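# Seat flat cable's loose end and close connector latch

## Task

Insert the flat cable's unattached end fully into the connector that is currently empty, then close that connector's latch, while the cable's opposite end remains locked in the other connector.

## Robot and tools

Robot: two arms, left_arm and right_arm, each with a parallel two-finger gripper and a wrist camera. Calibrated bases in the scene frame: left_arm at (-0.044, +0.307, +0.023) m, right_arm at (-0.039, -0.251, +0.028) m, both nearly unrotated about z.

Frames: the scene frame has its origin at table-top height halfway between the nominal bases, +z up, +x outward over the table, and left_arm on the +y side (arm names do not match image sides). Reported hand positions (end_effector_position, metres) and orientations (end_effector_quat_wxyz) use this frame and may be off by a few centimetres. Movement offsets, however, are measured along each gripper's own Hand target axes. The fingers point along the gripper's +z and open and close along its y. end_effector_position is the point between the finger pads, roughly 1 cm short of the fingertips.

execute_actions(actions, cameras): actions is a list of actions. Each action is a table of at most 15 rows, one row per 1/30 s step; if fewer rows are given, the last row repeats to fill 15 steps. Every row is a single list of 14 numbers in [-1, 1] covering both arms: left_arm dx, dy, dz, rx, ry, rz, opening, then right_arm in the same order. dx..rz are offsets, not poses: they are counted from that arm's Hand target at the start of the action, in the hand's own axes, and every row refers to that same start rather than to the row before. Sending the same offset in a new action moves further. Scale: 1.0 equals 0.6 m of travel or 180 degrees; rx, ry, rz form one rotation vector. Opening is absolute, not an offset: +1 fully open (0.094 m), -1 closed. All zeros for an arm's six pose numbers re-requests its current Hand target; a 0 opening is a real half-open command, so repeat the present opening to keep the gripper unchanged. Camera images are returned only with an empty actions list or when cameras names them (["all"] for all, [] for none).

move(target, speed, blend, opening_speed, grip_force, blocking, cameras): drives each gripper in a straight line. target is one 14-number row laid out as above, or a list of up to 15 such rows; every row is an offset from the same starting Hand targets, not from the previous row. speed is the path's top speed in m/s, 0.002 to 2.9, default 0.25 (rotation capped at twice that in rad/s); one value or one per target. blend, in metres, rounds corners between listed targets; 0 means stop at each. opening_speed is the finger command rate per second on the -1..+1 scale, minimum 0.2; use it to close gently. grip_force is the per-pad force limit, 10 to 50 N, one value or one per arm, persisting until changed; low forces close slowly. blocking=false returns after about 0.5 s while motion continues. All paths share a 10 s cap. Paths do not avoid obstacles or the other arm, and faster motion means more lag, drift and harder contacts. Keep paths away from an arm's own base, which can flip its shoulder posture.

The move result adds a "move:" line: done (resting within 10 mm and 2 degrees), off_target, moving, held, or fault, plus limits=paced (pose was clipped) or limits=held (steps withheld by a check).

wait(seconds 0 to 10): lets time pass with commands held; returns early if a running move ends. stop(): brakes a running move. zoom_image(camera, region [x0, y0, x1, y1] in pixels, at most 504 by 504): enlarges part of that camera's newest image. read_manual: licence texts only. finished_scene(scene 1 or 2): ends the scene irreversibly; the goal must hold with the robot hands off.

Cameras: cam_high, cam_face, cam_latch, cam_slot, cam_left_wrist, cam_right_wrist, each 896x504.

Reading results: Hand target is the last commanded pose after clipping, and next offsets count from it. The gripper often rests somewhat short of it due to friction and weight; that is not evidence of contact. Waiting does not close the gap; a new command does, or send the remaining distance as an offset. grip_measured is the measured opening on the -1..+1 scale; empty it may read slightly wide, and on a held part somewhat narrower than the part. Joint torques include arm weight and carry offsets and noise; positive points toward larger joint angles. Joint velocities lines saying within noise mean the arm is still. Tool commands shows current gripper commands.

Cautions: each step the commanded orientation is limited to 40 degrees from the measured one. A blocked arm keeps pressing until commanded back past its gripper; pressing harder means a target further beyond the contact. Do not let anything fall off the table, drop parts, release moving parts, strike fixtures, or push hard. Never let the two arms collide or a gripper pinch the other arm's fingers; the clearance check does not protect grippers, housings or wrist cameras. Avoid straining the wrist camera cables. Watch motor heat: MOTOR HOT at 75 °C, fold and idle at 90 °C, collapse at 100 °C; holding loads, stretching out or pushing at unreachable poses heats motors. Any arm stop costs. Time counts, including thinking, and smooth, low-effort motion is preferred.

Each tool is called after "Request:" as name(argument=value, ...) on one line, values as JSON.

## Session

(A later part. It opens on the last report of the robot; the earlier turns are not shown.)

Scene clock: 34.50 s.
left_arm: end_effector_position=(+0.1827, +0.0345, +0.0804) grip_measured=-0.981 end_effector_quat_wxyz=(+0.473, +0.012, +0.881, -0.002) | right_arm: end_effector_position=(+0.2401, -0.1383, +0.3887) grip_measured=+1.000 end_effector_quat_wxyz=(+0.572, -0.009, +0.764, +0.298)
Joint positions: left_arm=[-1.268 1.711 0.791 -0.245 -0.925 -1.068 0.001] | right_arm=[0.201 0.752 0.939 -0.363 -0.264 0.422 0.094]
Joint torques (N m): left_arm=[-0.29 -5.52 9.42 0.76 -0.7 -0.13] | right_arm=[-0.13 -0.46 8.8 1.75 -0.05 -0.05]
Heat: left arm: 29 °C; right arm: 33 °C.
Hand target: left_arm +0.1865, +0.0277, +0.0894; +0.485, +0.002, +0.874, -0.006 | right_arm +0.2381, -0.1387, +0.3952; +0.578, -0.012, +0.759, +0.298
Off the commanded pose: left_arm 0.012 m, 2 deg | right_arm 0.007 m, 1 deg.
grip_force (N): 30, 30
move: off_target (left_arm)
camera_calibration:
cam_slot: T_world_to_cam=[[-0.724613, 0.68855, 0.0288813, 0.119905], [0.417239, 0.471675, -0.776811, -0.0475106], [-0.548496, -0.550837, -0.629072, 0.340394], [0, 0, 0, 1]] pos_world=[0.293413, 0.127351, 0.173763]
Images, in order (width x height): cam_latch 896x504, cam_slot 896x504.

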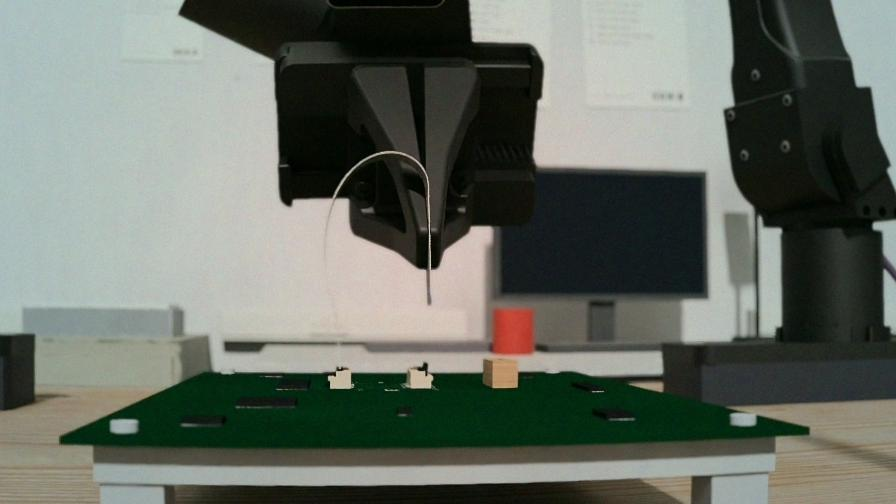

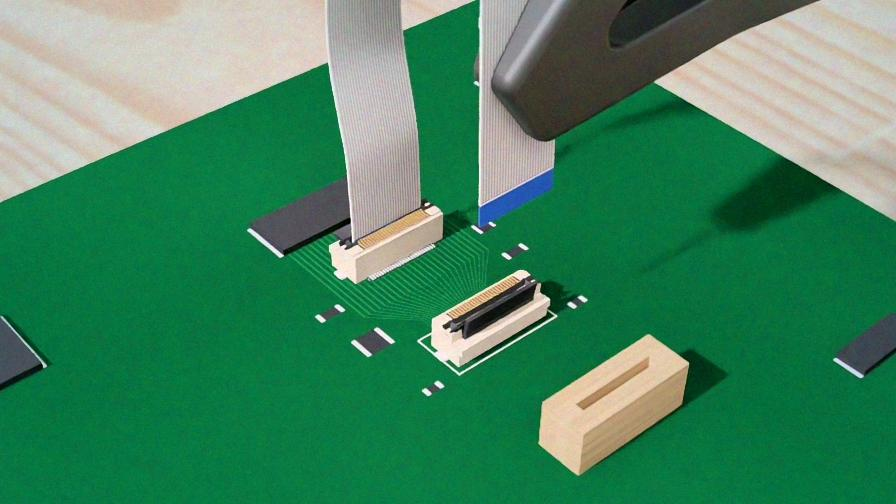

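Request:
move(target=[0.01698, -0.0115, 0.0107, 0, 0, 0, -1, 0, 0, 0, 0, 0, 0, 1], speed=0.06, cameras=["cam_latch", "cam_slot"])

Request:
zoom_image(camera="cam_latch", region=[390, 310, 470, 400])

Request:
zoom_image(camera="cam_slot", region=[425, 230, 565, 380])

Scene clock: 37.37 s.
left_arm: end_effector_position=(+0.1819, +0.0321, +0.0672) grip_measured=-0.981 end_effector_quat_wxyz=(+0.469, +0.017, +0.883, +0.009) | right_arm: end_effector_position=(+0.2401, -0.1383, +0.3887) grip_measured=+1.000 end_effector_quat_wxyz=(+0.572, -0.009, +0.764, +0.298)
Joint positions: left_arm=[-1.273 1.767 0.802 -0.235 -0.927 -1.08 0.001] | right_arm=[0.201 0.752 0.939 -0.363 -0.264 0.422 0.094]
Joint torques (N m): left_arm=[-0.4 -5.82 9.13 0.95 -0.71 -0.11] | right_arm=[-0.09 -0.49 8.84 1.76 -0.05 -0.04]
Heat: left arm: 29 °C; right arm: 33 °C.
Hand target: left_arm +0.1865, +0.0207, +0.0774; +0.485, +0.002, +0.874, -0.006 | right_arm +0.2381, -0.1387, +0.3952; +0.578, -0.012, +0.759, +0.298
Off the commanded pose: left_arm 0.016 m, 3 deg | right_arm 0.007 m, 1 deg.
grip_force (N): 30, 30
move: off_target (left_arm)
camera_calibration:
cam_slot: T_world_to_cam=[[-0.724613, 0.68855, 0.0288813, 0.119905], [0.417239, 0.471675, -0.776811, -0.0475106], [-0.548496, -0.550837, -0.629072, 0.340394], [0, 0, 0, 1]] pos_world=[0.293413, 0.127351, 0.173763]
Images, in order (width x height): cam_latch 896x504, cam_slot 896x504.

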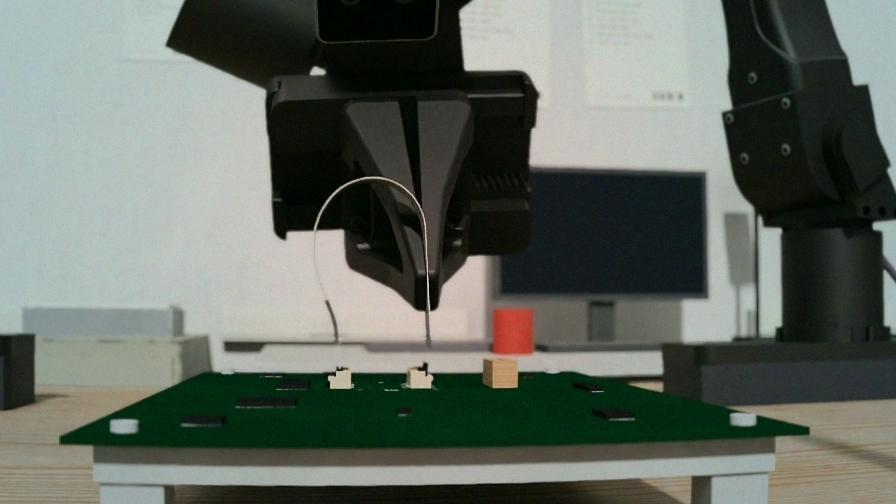

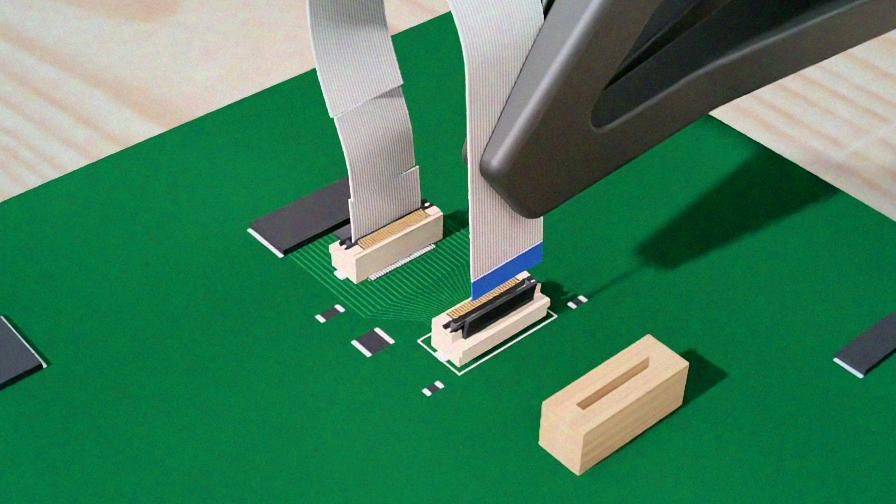

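Scaled by 5.600 from the camera's 896x504 image, which has a finer 1280x720 frame.

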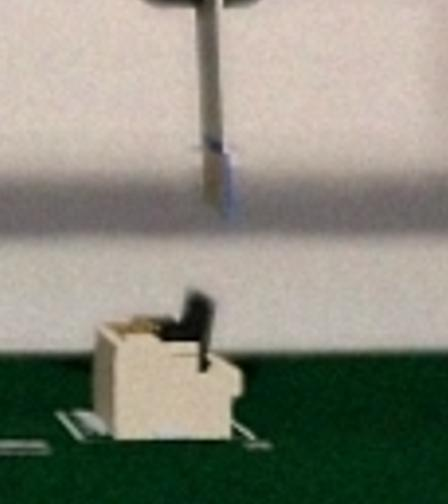

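Scaled by 3.360 from the camera's 896x504 image, which has a finer 1280x720 frame.

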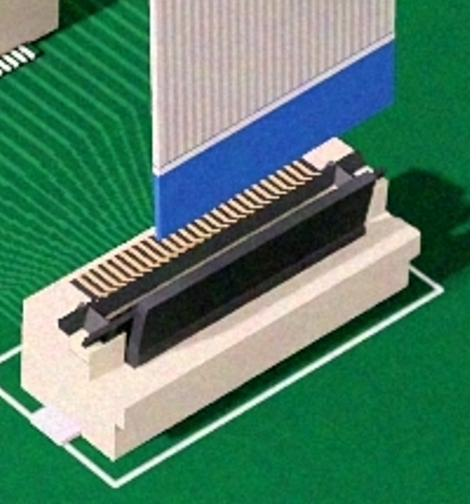

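Request:
move(target=[-0.00305, -0.01381, -0.00378, 0.009, -0.00352, -0.00839, -1, 0, 0, 0, 0, 0, 0, 1], speed=0.04)

Request:
move(target=[0.00211, 0.00385, -0.00002, -0.00243, 0.00137, 0.00387, -1, 0, 0, 0, 0, 0, 0, 1], speed=0.04, cameras=["cam_latch", "cam_slot"])

Request:
zoom_image(camera="cam_latch", region=[390, 310, 470, 400])

Request:
zoom_image(camera="cam_slot", region=[425, 230, 565, 380])

Scene clock: 42.77 s.
left_arm: end_effector_position=(+0.1812, +0.0236, +0.0701) grip_measured=-0.981 end_effector_quat_wxyz=(+0.475, +0.011, +0.880, -0.011) | right_arm: end_effector_position=(+0.2401, -0.1383, +0.3887) grip_measured=+1.000 end_effector_quat_wxyz=(+0.572, -0.009, +0.764, +0.298)
Joint positions: left_arm=[-1.282 1.767 0.802 -0.194 -0.928 -1.081 0.001] | right_arm=[0.201 0.752 0.939 -0.363 -0.264 0.422 0.094]
Joint torques (N m): left_arm=[-0.42 -5.79 9.09 1.01 -0.71 -0.08] | right_arm=[-0.12 -0.49 8.83 1.75 -0.05 -0.05]
Heat: left arm: 29 °C; right arm: 33 °C.
Hand target: left_arm +0.1855, +0.0125, +0.0802; +0.490, -0.003, +0.871, -0.025 | right_arm +0.2381, -0.1387, +0.3952; +0.578, -0.012, +0.759, +0.298
Off the commanded pose: left_arm 0.016 m, 3 deg | right_arm 0.007 m, 1 deg.
grip_force (N): 30, 30
move: off_target (left_arm)

Scene clock: 43.47 s.
left_arm: end_effector_position=(+0.1812, +0.0236, +0.0701) grip_measured=-0.981 end_effector_quat_wxyz=(+0.475, +0.011, +0.880, -0.011) | right_arm: end_effector_position=(+0.2401, -0.1383, +0.3887) grip_measured=+1.000 end_effector_quat_wxyz=(+0.572, -0.009, +0.764, +0.298)
Joint positions: left_arm=[-1.282 1.767 0.802 -0.194 -0.928 -1.081 0.001] | right_arm=[0.201 0.752 0.939 -0.363 -0.264 0.422 0.094]
Joint torques (N m): left_arm=[-0.4 -5.81 9.13 0.89 -0.7 -0.08] | right_arm=[-0.1 -0.51 8.79 1.76 -0.06 -0.03]
Heat: left arm: 29 °C; right arm: 33 °C.
Hand target: left_arm +0.1849, +0.0147, +0.0791; +0.488, +0.001, +0.872, -0.018 | right_arm +0.2381, -0.1387, +0.3952; +0.578, -0.012, +0.759, +0.298
Off the commanded pose: left_arm 0.013 m, 2 deg | right_arm 0.007 m, 1 deg.
grip_force (N): 30, 30
move: off_target (left_arm)
camera_calibration:
cam_slot: T_world_to_cam=[[-0.724613, 0.68855, 0.0288813, 0.119905], [0.417239, 0.471675, -0.776811, -0.0475106], [-0.548496, -0.550837, -0.629072, 0.340394], [0, 0, 0, 1]] pos_world=[0.293413, 0.127351, 0.173763]
Images, in order (width x height): cam_latch 896x504, cam_slot 896x504.

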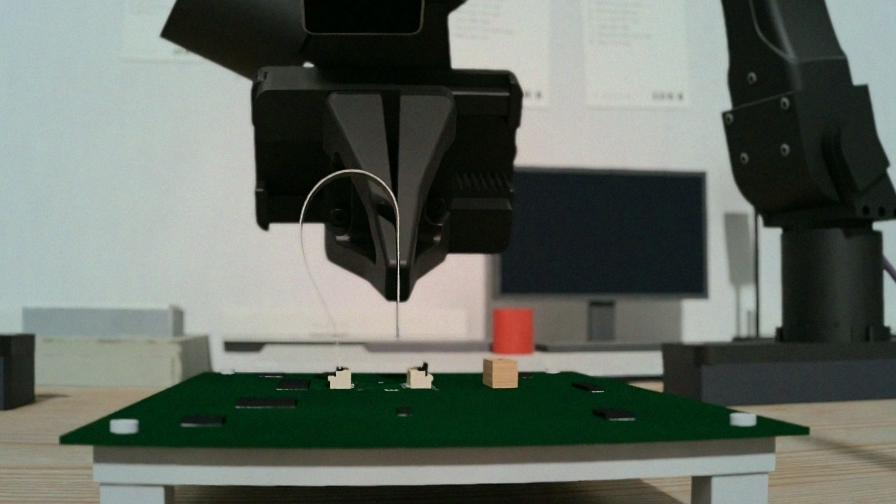

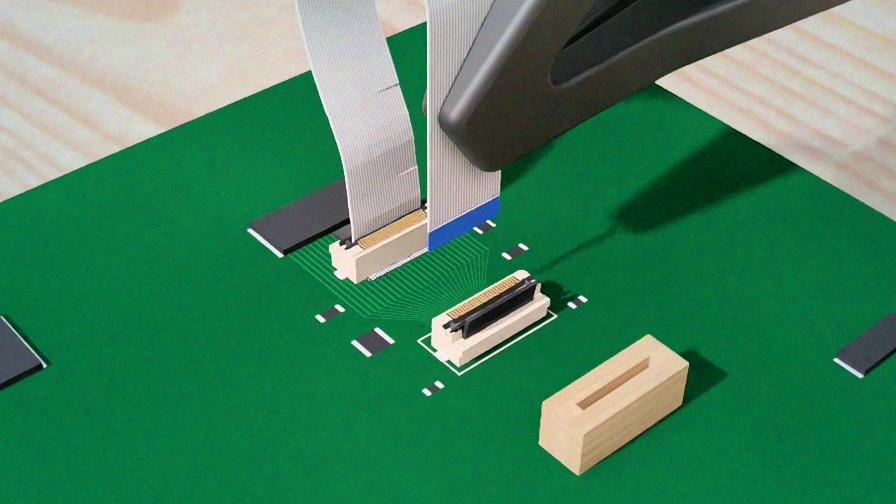

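Scaled by 5.600 from the camera's 896x504 image, which has a finer 1280x720 frame.

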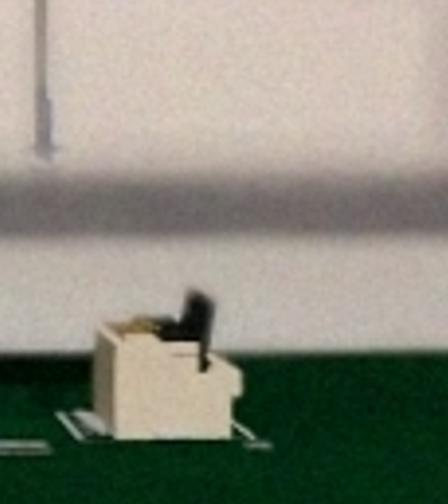

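Scaled by 3.360 from the camera's 896x504 image, which has a finer 1280x720 frame.

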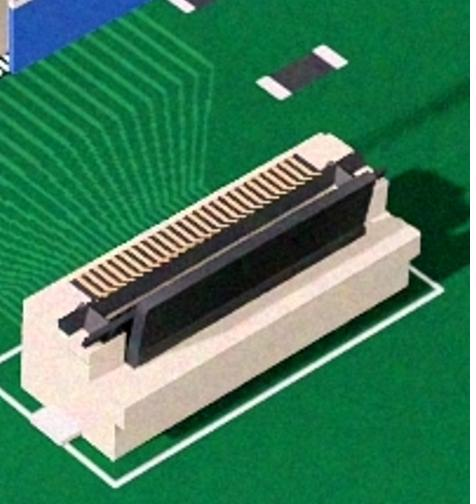

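Request:
move(target=[0.00064, 0.00721, 0, -0.00514, -0.00064, 0.00584, -1, 0, 0, 0, 0, 0, 0, 1], speed=0.04, cameras=["cam_latch", "cam_slot"])

Request:
zoom_image(camera="cam_latch", region=[390, 310, 470, 400])

Request:
zoom_image(camera="cam_slot", region=[425, 180, 565, 330])

Scene clock: 46.83 s.
left_arm: end_effector_position=(+0.1814, +0.0259, +0.0704) grip_measured=-0.981 end_effector_quat_wxyz=(+0.476, +0.012, +0.879, -0.005) | right_arm: end_effector_position=(+0.2401, -0.1383, +0.3887) grip_measured=+1.000 end_effector_quat_wxyz=(+0.572, -0.009, +0.764, +0.298)
Joint positions: left_arm=[-1.282 1.767 0.802 -0.205 -0.936 -1.081 0.001] | right_arm=[0.201 0.752 0.939 -0.363 -0.264 0.422 0.094]
Joint torques (N m): left_arm=[-0.34 -5.72 9.09 0.76 -0.7 -0.08] | right_arm=[-0.12 -0.54 8.77 1.77 -0.05 -0.04]
Heat: left arm: 29 °C; right arm: 33 °C.
Hand target: left_arm +0.1848, +0.0190, +0.0786; +0.489, +0.005, +0.872, -0.007 | right_arm +0.2381, -0.1387, +0.3952; +0.578, -0.012, +0.759, +0.298
Off the commanded pose: left_arm 0.011 m, 2 deg | right_arm 0.007 m, 1 deg.
grip_force (N): 30, 30
move: off_target (left_arm)
camera_calibration:
cam_slot: T_world_to_cam=[[-0.724613, 0.68855, 0.0288813, 0.119905], [0.417239, 0.471675, -0.776811, -0.0475106], [-0.548496, -0.550837, -0.629072, 0.340394], [0, 0, 0, 1]] pos_world=[0.293413, 0.127351, 0.173763]
Images, in order (width x height): cam_latch 896x504, cam_slot 896x504.

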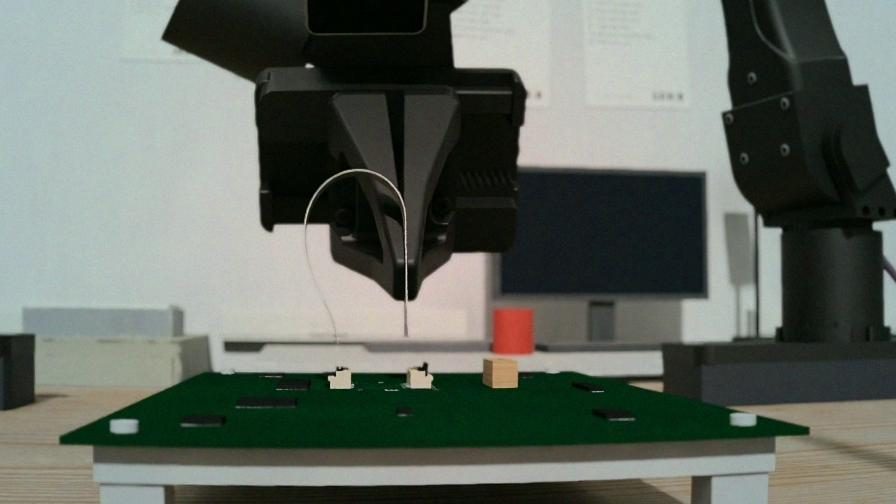

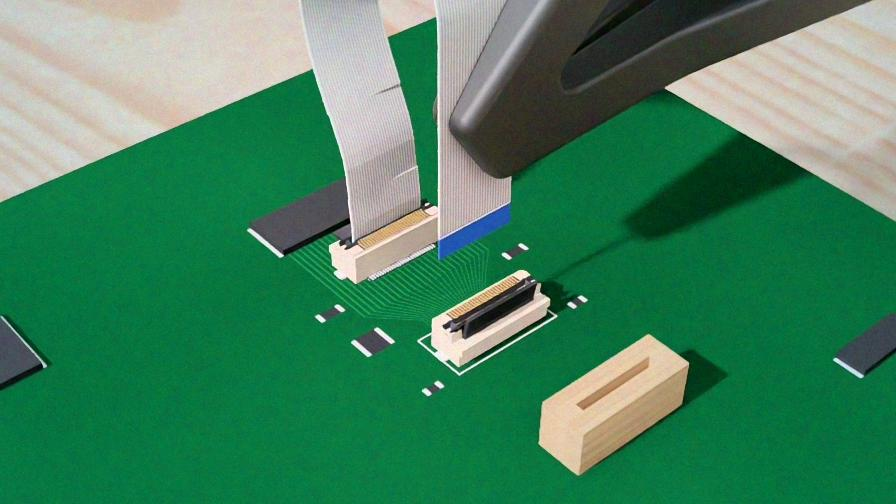

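Scaled by 5.600 from the camera's 896x504 image, which has a finer 1280x720 frame.

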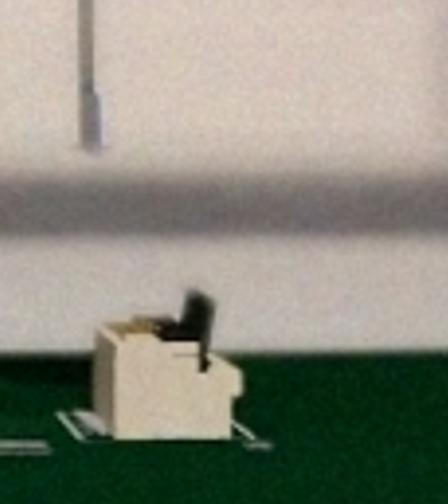

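Scaled by 3.360 from the camera's 896x504 image, which has a finer 1280x720 frame.

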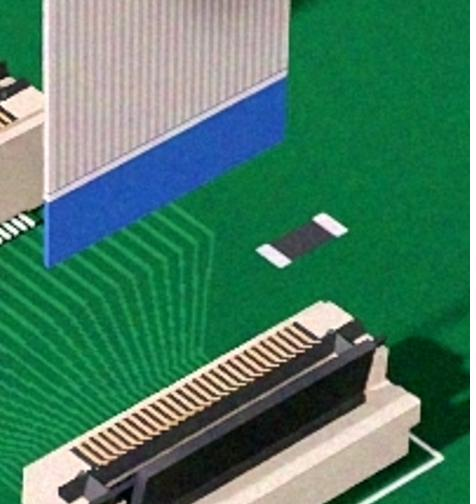

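Request:
move(target=[0.01293, 0.00108, 0.00542, -0.00191, 0.00479, 0.00555, -1, 0, 0, 0, 0, 0, 0, 1], speed=0.03, cameras=["cam_latch", "cam_slot"])

Request:
zoom_image(camera="cam_latch", region=[390, 310, 470, 400])

Request:
zoom_image(camera="cam_slot", region=[425, 230, 565, 380])

Scene clock: 49.10 s.
left_arm: end_effector_position=(+0.1810, +0.0277, +0.0632) grip_measured=-0.981 end_effector_quat_wxyz=(+0.474, +0.018, +0.881, +0.005) | right_arm: end_effector_position=(+0.2401, -0.1383, +0.3887) grip_measured=+1.000 end_effector_quat_wxyz=(+0.572, -0.009, +0.764, +0.298)
Joint positions: left_arm=[-1.282 1.79 0.802 -0.205 -0.936 -1.081 0.001] | right_arm=[0.201 0.752 0.939 -0.363 -0.264 0.422 0.094]
Joint torques (N m): left_arm=[-0.4 -5.96 8.96 0.72 -0.61 -0.08] | right_arm=[-0.14 -0.5 8.8 1.78 -0.06 -0.03]
Heat: left arm: 29 °C; right arm: 33 °C.
Hand target: left_arm +0.1835, +0.0196, +0.0703; +0.483, +0.011, +0.876, +0.000 | right_arm +0.2381, -0.1387, +0.3952; +0.578, -0.012, +0.759, +0.298
Off the commanded pose: left_arm 0.011 m, 2 deg | right_arm 0.007 m, 1 deg.
grip_force (N): 30, 30
move: off_target (left_arm)
camera_calibration:
cam_slot: T_world_to_cam=[[-0.724613, 0.68855, 0.0288813, 0.119905], [0.417239, 0.471675, -0.776811, -0.0475106], [-0.548496, -0.550837, -0.629072, 0.340394], [0, 0, 0, 1]] pos_world=[0.293413, 0.127351, 0.173763]
Images, in order (width x height): cam_latch 896x504, cam_slot 896x504.

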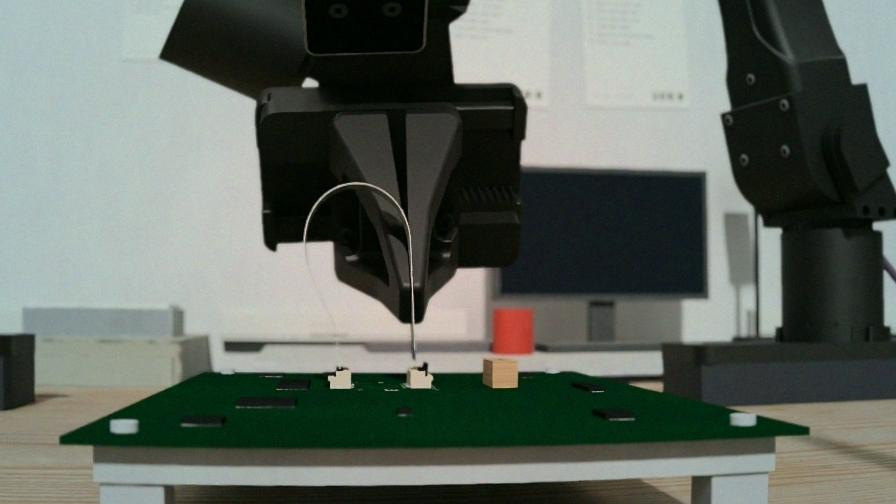

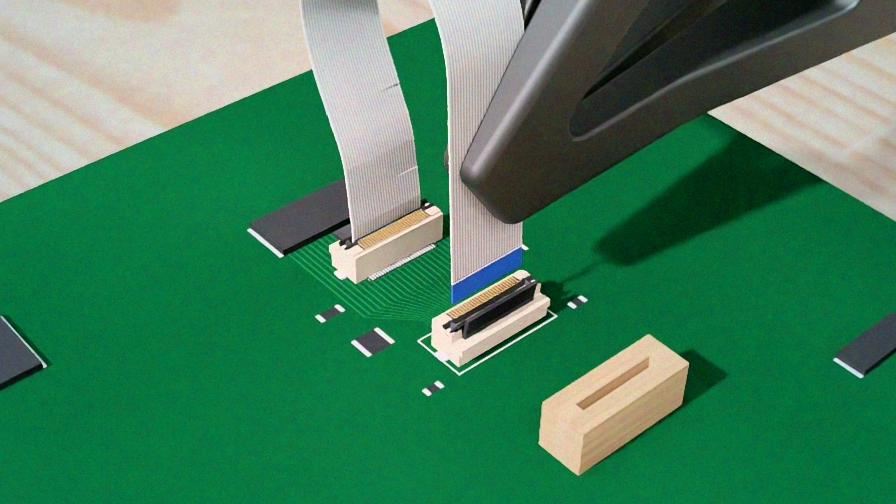

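Scaled by 5.600 from the camera's 896x504 image, which has a finer 1280x720 frame.

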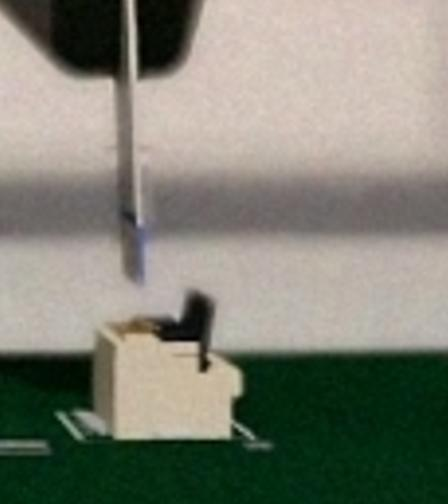

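Scaled by 3.360 from the camera's 896x504 image, which has a finer 1280x720 frame.

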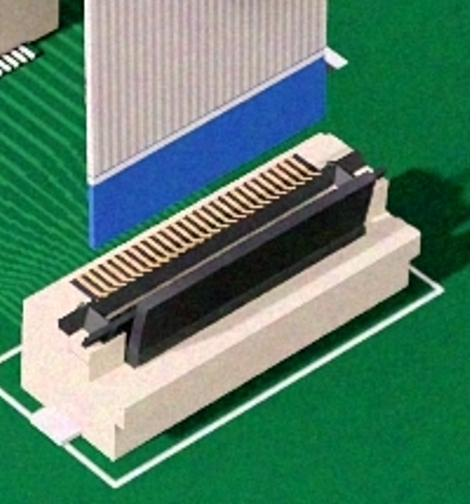

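Request:
move(target=[-0.0015, 0.00285, 0.00001, -0.00236, -0.00195, 0.00155, -1, 0, 0, 0, 0, 0, 0, 1], speed=0.03)

Request:
move(target=[0.0021, -0.00116, 0, 0.00123, 0.00222, 0, -1, 0, 0, 0, 0, 0, 0, 1], speed=0.03, cameras=["cam_latch", "cam_slot"])

Request:
zoom_image(camera="cam_latch", region=[390, 310, 470, 400])

Request:
zoom_image(camera="cam_slot", region=[425, 230, 565, 380])

Scene clock: 51.80 s.
left_arm: end_effector_position=(+0.1808, +0.0284, +0.0629) grip_measured=-0.981 end_effector_quat_wxyz=(+0.473, +0.019, +0.881, +0.007) | right_arm: end_effector_position=(+0.2401, -0.1383, +0.3887) grip_measured=+1.000 end_effector_quat_wxyz=(+0.572, -0.009, +0.764, +0.298)
Joint positions: left_arm=[-1.282 1.79 0.802 -0.21 -0.936 -1.081 0.001] | right_arm=[0.201 0.752 0.939 -0.363 -0.264 0.422 0.094]
Joint torques (N m): left_arm=[-0.4 -5.97 8.96 0.72 -0.69 -0.09] | right_arm=[-0.13 -0.53 8.83 1.75 -0.04 -0.04]
Heat: left arm: 29 °C; right arm: 33 °C.
Hand target: left_arm +0.1840, +0.0213, +0.0711; +0.486, +0.011, +0.874, +0.004 | right_arm +0.2381, -0.1387, +0.3952; +0.578, -0.012, +0.759, +0.298
Off the commanded pose: left_arm 0.011 m, 2 deg | right_arm 0.007 m, 1 deg.
grip_force (N): 30, 30
move: off_target (left_arm)

Scene clock: 52.50 s.
left_arm: end_effector_position=(+0.1808, +0.0285, +0.0629) grip_measured=-0.981 end_effector_quat_wxyz=(+0.473, +0.019, +0.881, +0.007) | right_arm: end_effector_position=(+0.2401, -0.1383, +0.3887) grip_measured=+1.000 end_effector_quat_wxyz=(+0.572, -0.009, +0.764, +0.298)
Joint positions: left_arm=[-1.282 1.79 0.802 -0.21 -0.936 -1.081 0.001] | right_arm=[0.201 0.752 0.939 -0.363 -0.264 0.422 0.094]
Joint torques (N m): left_arm=[-0.31 -5.9 8.92 0.72 -0.62 -0.07] | right_arm=[-0.09 -0.51 8.77 1.78 -0.05 -0.04]
Heat: left arm: 29 °C; right arm: 33 °C.
Hand target: left_arm +0.1834, +0.0207, +0.0700; +0.482, +0.012, +0.876, +0.003 | right_arm +0.2381, -0.1387, +0.3952; +0.578, -0.012, +0.759, +0.298
Off the commanded pose: left_arm 0.011 m, 2 deg | right_arm 0.007 m, 1 deg.
grip_force (N): 30, 30
move: off_target (left_arm)
camera_calibration:
cam_slot: T_world_to_cam=[[-0.724613, 0.68855, 0.0288813, 0.119905], [0.417239, 0.471675, -0.776811, -0.0475106], [-0.548496, -0.550837, -0.629072, 0.340394], [0, 0, 0, 1]] pos_world=[0.293413, 0.127351, 0.173763]
Images, in order (width x height): cam_latch 896x504, cam_slot 896x504.

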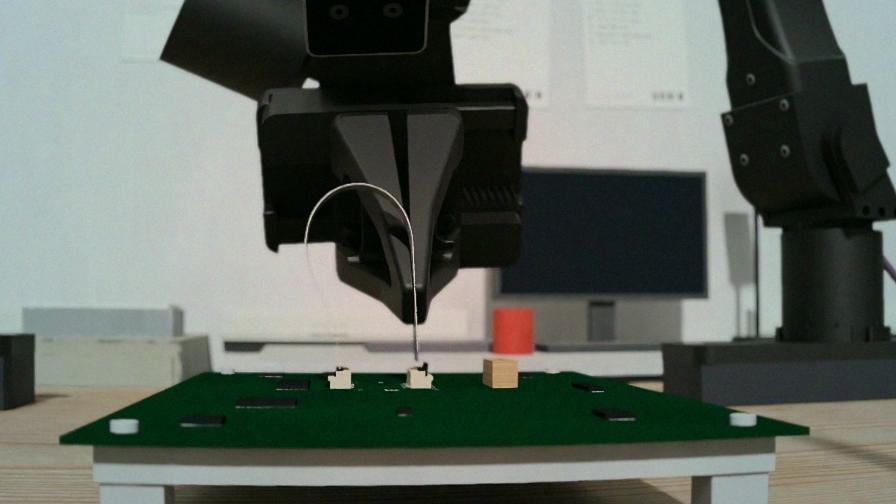

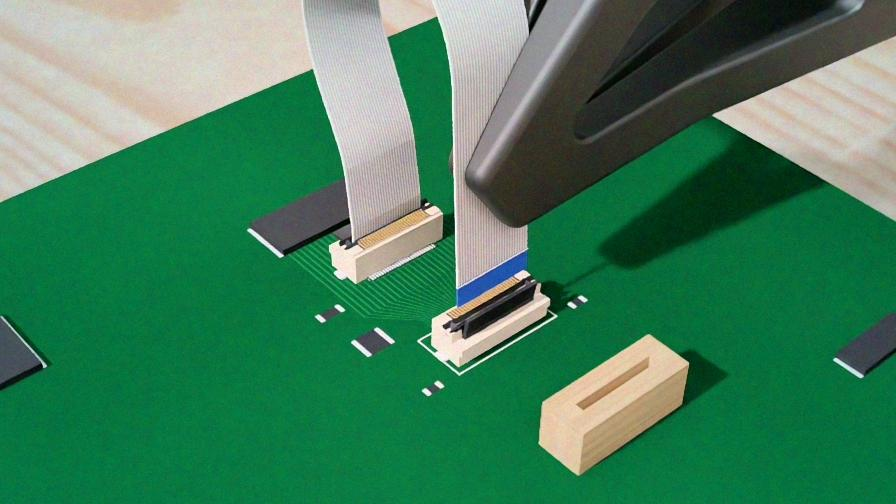

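Scaled by 5.600 from the camera's 896x504 image, which has a finer 1280x720 frame.

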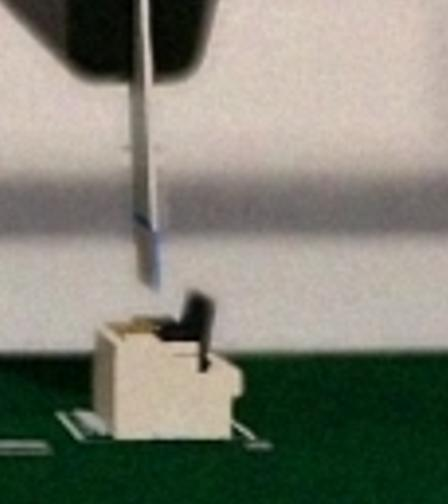

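Scaled by 3.360 from the camera's 896x504 image, which has a finer 1280x720 frame.

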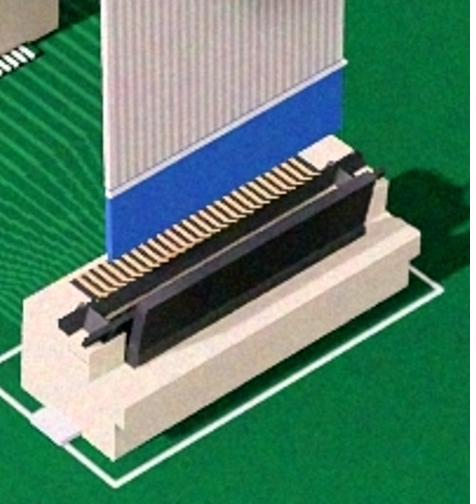

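Request:
move(target=[-0.00761, -0.00766, 0.00007, 0.0042, -0.00601, -0.00917, -1, 0, 0, 0, 0, 0, 0, 1], speed=0.03)

Request:
move(target=[0.00487, 0.00265, -0.00004, -0.00105, 0.00424, 0.00413, -1, 0, 0, 0, 0, 0, 0, 1], speed=0.03, cameras=["cam_latch", "cam_slot"])

Request:
zoom_image(camera="cam_latch", region=[390, 310, 470, 400])

Request:
zoom_image(camera="cam_slot", region=[425, 230, 565, 380])

Scene clock: 56.13 s.
left_arm: end_effector_position=(+0.1813, +0.0272, +0.0637) grip_measured=-0.981 end_effector_quat_wxyz=(+0.475, +0.017, +0.880, +0.004) | right_arm: end_effector_position=(+0.2401, -0.1383, +0.3887) grip_measured=+1.000 end_effector_quat_wxyz=(+0.572, -0.009, +0.764, +0.298)
Joint positions: left_arm=[-1.282 1.79 0.802 -0.201 -0.937 -1.081 0.001] | right_arm=[0.201 0.752 0.939 -0.363 -0.264 0.422 0.094]
Joint torques (N m): left_arm=[-0.4 -5.94 9.05 0.96 -0.73 -0.1] | right_arm=[-0.09 -0.5 8.84 1.77 -0.05 -0.04]
Heat: left arm: 29 °C; right arm: 33 °C.
Hand target: left_arm +0.1858, +0.0160, +0.0738; +0.491, +0.003, +0.871, -0.010 | right_arm +0.2381, -0.1387, +0.3952; +0.578, -0.012, +0.759, +0.298
Off the commanded pose: left_arm 0.016 m, 3 deg | right_arm 0.007 m, 1 deg.
grip_force (N): 30, 30
move: off_target (left_arm)

Scene clock: 56.83 s.
left_arm: end_effector_position=(+0.1813, +0.0272, +0.0637) grip_measured=-0.981 end_effector_quat_wxyz=(+0.475, +0.017, +0.880, +0.004) | right_arm: end_effector_position=(+0.2401, -0.1383, +0.3887) grip_measured=+1.000 end_effector_quat_wxyz=(+0.572, -0.009, +0.764, +0.298)
Joint positions: left_arm=[-1.282 1.79 0.802 -0.201 -0.937 -1.081 0.001] | right_arm=[0.201 0.752 0.939 -0.363 -0.264 0.422 0.094]
Joint torques (N m): left_arm=[-0.39 -5.94 9.02 0.82 -0.62 -0.09] | right_arm=[-0.12 -0.47 8.81 1.76 -0.05 -0.04]
Heat: left arm: 29 °C; right arm: 33 °C.
Hand target: left_arm +0.1843, +0.0175, +0.0712; +0.485, +0.008, +0.875, -0.005 | right_arm +0.2381, -0.1387, +0.3952; +0.578, -0.012, +0.759, +0.298
Off the commanded pose: left_arm 0.013 m, 2 deg | right_arm 0.007 m, 1 deg.
grip_force (N): 30, 30
move: off_target (left_arm)
camera_calibration:
cam_slot: T_world_to_cam=[[-0.724613, 0.68855, 0.0288813, 0.119905], [0.417239, 0.471675, -0.776811, -0.0475106], [-0.548496, -0.550837, -0.629072, 0.340394], [0, 0, 0, 1]] pos_world=[0.293413, 0.127351, 0.173763]
Images, in order (width x height): cam_latch 896x504, cam_slot 896x504.

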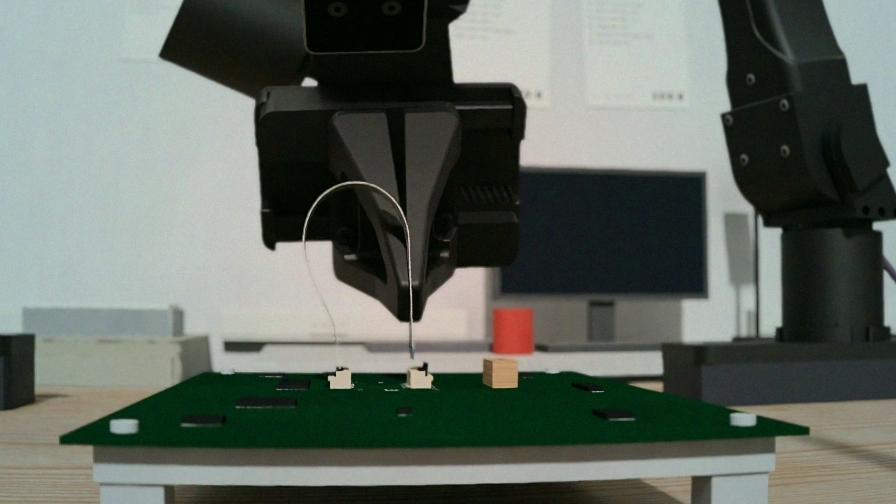

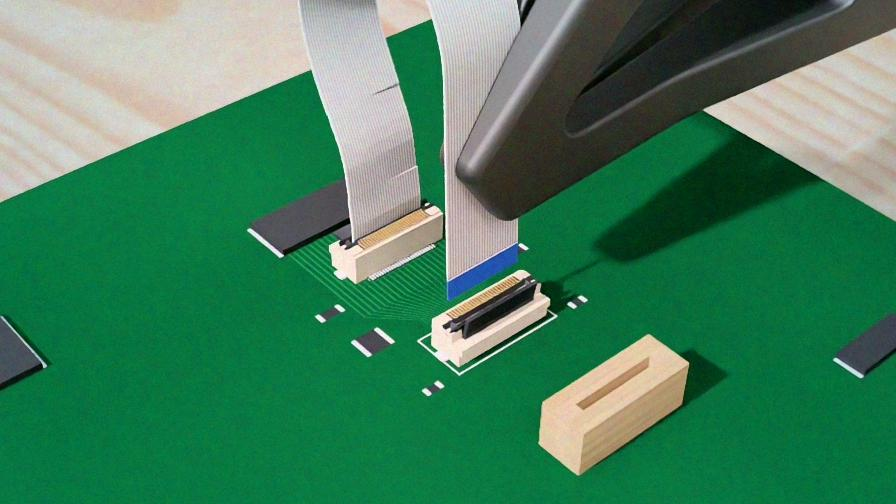

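Scaled by 5.600 from the camera's 896x504 image, which has a finer 1280x720 frame.

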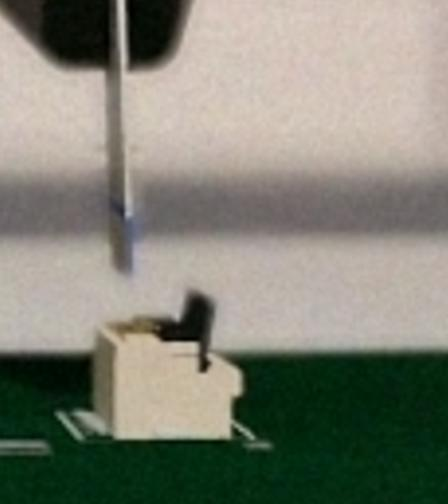

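Scaled by 3.360 from the camera's 896x504 image, which has a finer 1280x720 frame.

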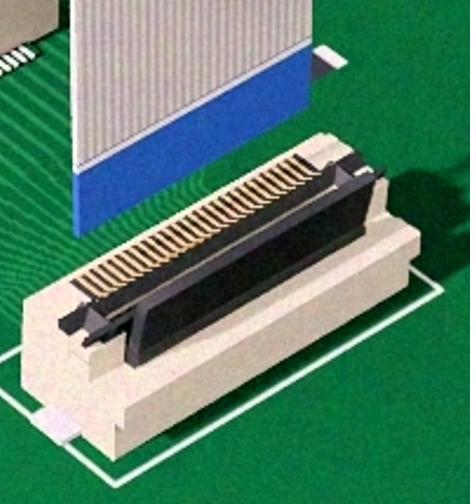

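Request:
move(target=[0.00239, 0.00436, -0.00002, -0.00275, 0.00155, 0.00439, -1, 0, 0, 0, 0, 0, 0, 1], speed=0.03, cameras=["cam_latch", "cam_slot"])

Request:
zoom_image(camera="cam_latch", region=[390, 310, 470, 400])

Request:
zoom_image(camera="cam_slot", region=[425, 230, 565, 380])

Scene clock: 58.73 s.
left_arm: end_effector_position=(+0.1810, +0.0280, +0.0633) grip_measured=-0.981 end_effector_quat_wxyz=(+0.474, +0.018, +0.880, +0.006) | right_arm: end_effector_position=(+0.2401, -0.1383, +0.3887) grip_measured=+1.000 end_effector_quat_wxyz=(+0.572, -0.009, +0.764, +0.298)
Joint positions: left_arm=[-1.282 1.79 0.802 -0.207 -0.937 -1.081 0.001] | right_arm=[0.201 0.752 0.939 -0.363 -0.264 0.422 0.094]
Joint torques (N m): left_arm=[-0.4 -5.87 8.99 0.7 -0.61 -0.08] | right_arm=[-0.1 -0.5 8.87 1.76 -0.06 -0.03]
Heat: left arm: 29 °C; right arm: 33 °C.
Hand target: left_arm +0.1835, +0.0202, +0.0700; +0.483, +0.012, +0.876, +0.002 | right_arm +0.2381, -0.1387, +0.3952; +0.578, -0.012, +0.759, +0.298
Off the commanded pose: left_arm 0.011 m, 1 deg | right_arm 0.007 m, 1 deg.
grip_force (N): 30, 30
move: off_target (left_arm)
camera_calibration:
cam_slot: T_world_to_cam=[[-0.724613, 0.68855, 0.0288813, 0.119905], [0.417239, 0.471675, -0.776811, -0.0475106], [-0.548496, -0.550837, -0.629072, 0.340394], [0, 0, 0, 1]] pos_world=[0.293413, 0.127351, 0.173763]
Images, in order (width x height): cam_latch 896x504, cam_slot 896x504.

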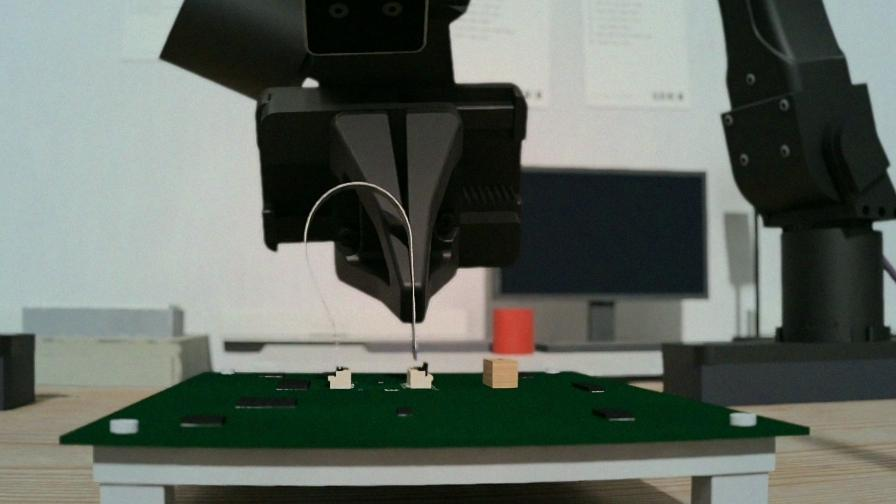

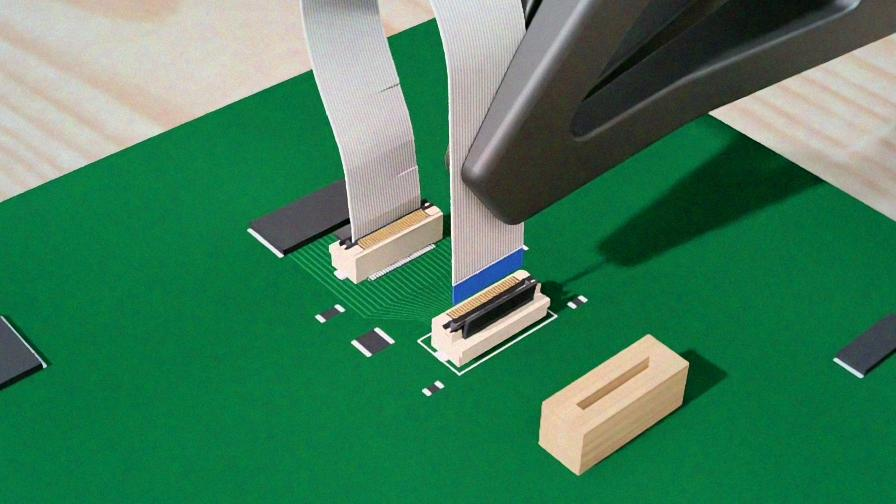

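Scaled by 5.600 from the camera's 896x504 image, which has a finer 1280x720 frame.

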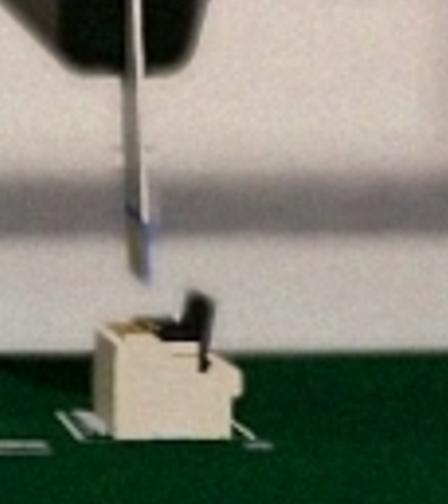

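Scaled by 3.360 from the camera's 896x504 image, which has a finer 1280x720 frame.

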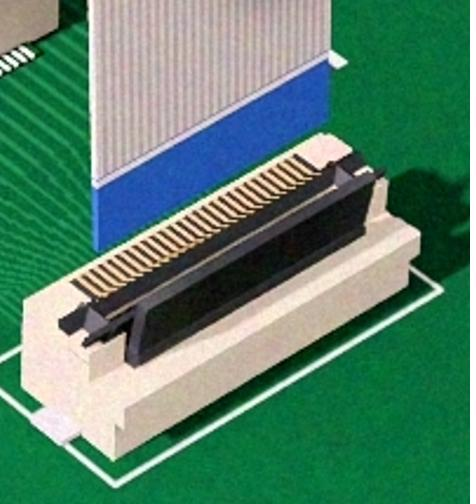

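Request:
move(target=[-0.00266, 0.00231, 0.00003, -0.00217, -0.00297, 0.00065, -1, 0, 0, 0, 0, 0, 0, 1], speed=0.03)

Request:
move(target=[0.00262, -0.00145, -0.00002, 0.00154, 0.00278, 0, -1, 0, 0, 0, 0, 0, 0, 1], speed=0.03, cameras=["cam_latch", "cam_slot"])

Request:
zoom_image(camera="cam_latch", region=[390, 310, 470, 400])

Request:
zoom_image(camera="cam_slot", region=[425, 230, 565, 380])

Scene clock: 61.37 s.
left_arm: end_effector_position=(+0.1810, +0.0285, +0.0632) grip_measured=-0.981 end_effector_quat_wxyz=(+0.474, +0.019, +0.880, +0.008) | right_arm: end_effector_position=(+0.2401, -0.1383, +0.3887) grip_measured=+1.000 end_effector_quat_wxyz=(+0.572, -0.009, +0.764, +0.298)
Joint positions: left_arm=[-1.282 1.79 0.802 -0.209 -0.938 -1.081 0.001] | right_arm=[0.201 0.752 0.939 -0.363 -0.264 0.422 0.094]
Joint torques (N m): left_arm=[-0.42 -5.87 8.96 0.73 -0.71 -0.07] | right_arm=[-0.12 -0.49 8.79 1.76 -0.06 -0.04]
Heat: left arm: 29 °C; right arm: 33 °C.
Hand target: left_arm +0.1844, +0.0215, +0.0714; +0.487, +0.011, +0.873, +0.005 | right_arm +0.2381, -0.1387, +0.3952; +0.578, -0.012, +0.759, +0.298
Off the commanded pose: left_arm 0.011 m, 2 deg | right_arm 0.007 m, 1 deg.
grip_force (N): 30, 30
move: off_target (left_arm)

Scene clock: 62.07 s.
left_arm: end_effector_position=(+0.1810, +0.0285, +0.0633) grip_measured=-0.981 end_effector_quat_wxyz=(+0.474, +0.018, +0.880, +0.008) | right_arm: end_effector_position=(+0.2401, -0.1383, +0.3887) grip_measured=+1.000 end_effector_quat_wxyz=(+0.572, -0.009, +0.764, +0.298)
Joint positions: left_arm=[-1.282 1.79 0.802 -0.209 -0.939 -1.081 0.001] | right_arm=[0.201 0.752 0.939 -0.363 -0.264 0.422 0.094]
Joint torques (N m): left_arm=[-0.4 -5.93 8.95 0.68 -0.62 -0.08] | right_arm=[-0.09 -0.5 8.83 1.77 -0.07 -0.04]
Heat: left arm: 29 °C; right arm: 34 °C.
Hand target: left_arm +0.1836, +0.0207, +0.0701; +0.483, +0.012, +0.875, +0.003 | right_arm +0.2381, -0.1387, +0.3952; +0.578, -0.012, +0.759, +0.298
Off the commanded pose: left_arm 0.011 m, 1 deg | right_arm 0.007 m, 1 deg.
grip_force (N): 30, 30
move: off_target (left_arm)
camera_calibration:
cam_slot: T_world_to_cam=[[-0.724613, 0.68855, 0.0288813, 0.119905], [0.417239, 0.471675, -0.776811, -0.0475106], [-0.548496, -0.550837, -0.629072, 0.340394], [0, 0, 0, 1]] pos_world=[0.293413, 0.127351, 0.173763]
Images, in order (width x height): cam_latch 896x504, cam_slot 896x504.

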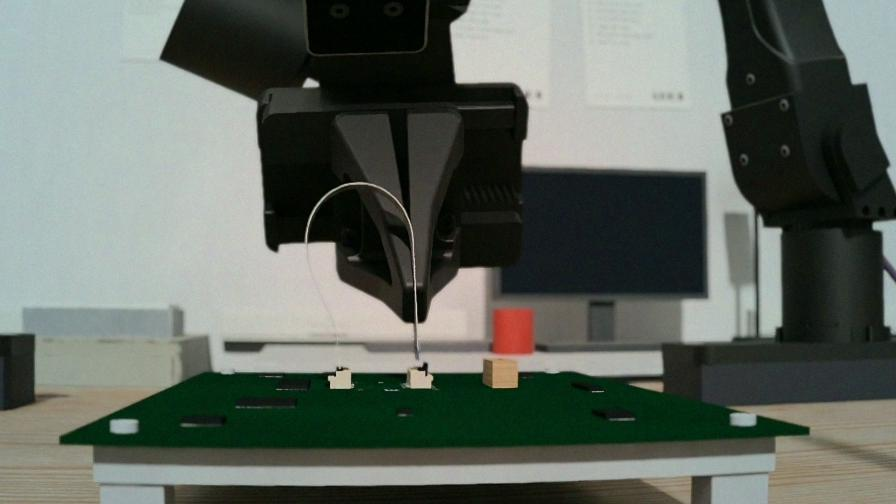

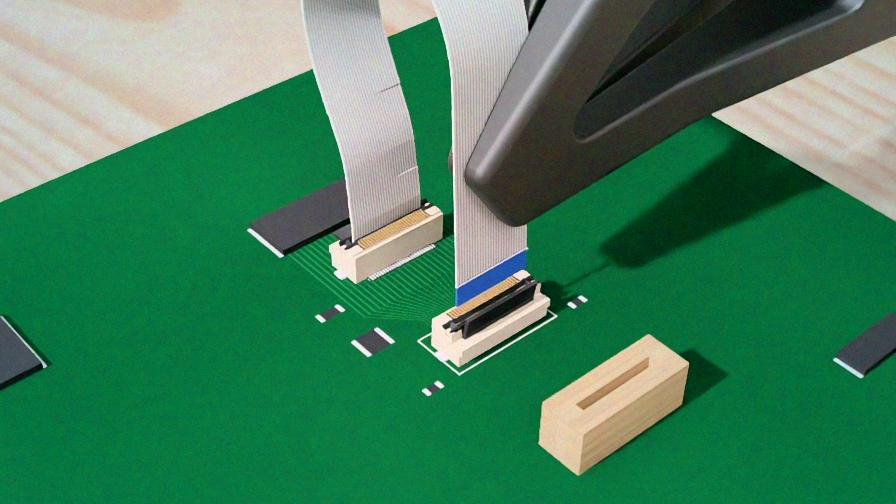

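Scaled by 5.600 from the camera's 896x504 image, which has a finer 1280x720 frame.

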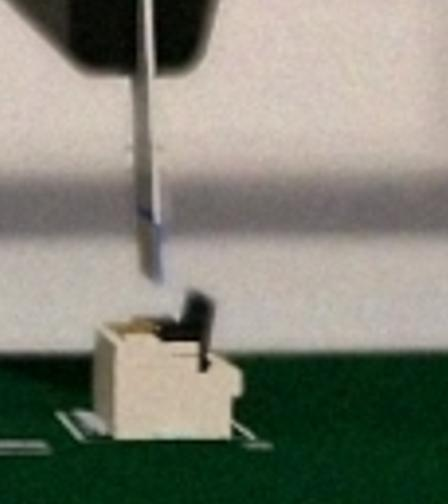

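Scaled by 3.360 from the camera's 896x504 image, which has a finer 1280x720 frame.

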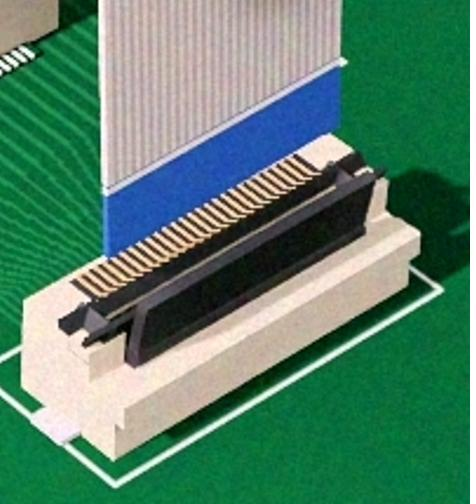

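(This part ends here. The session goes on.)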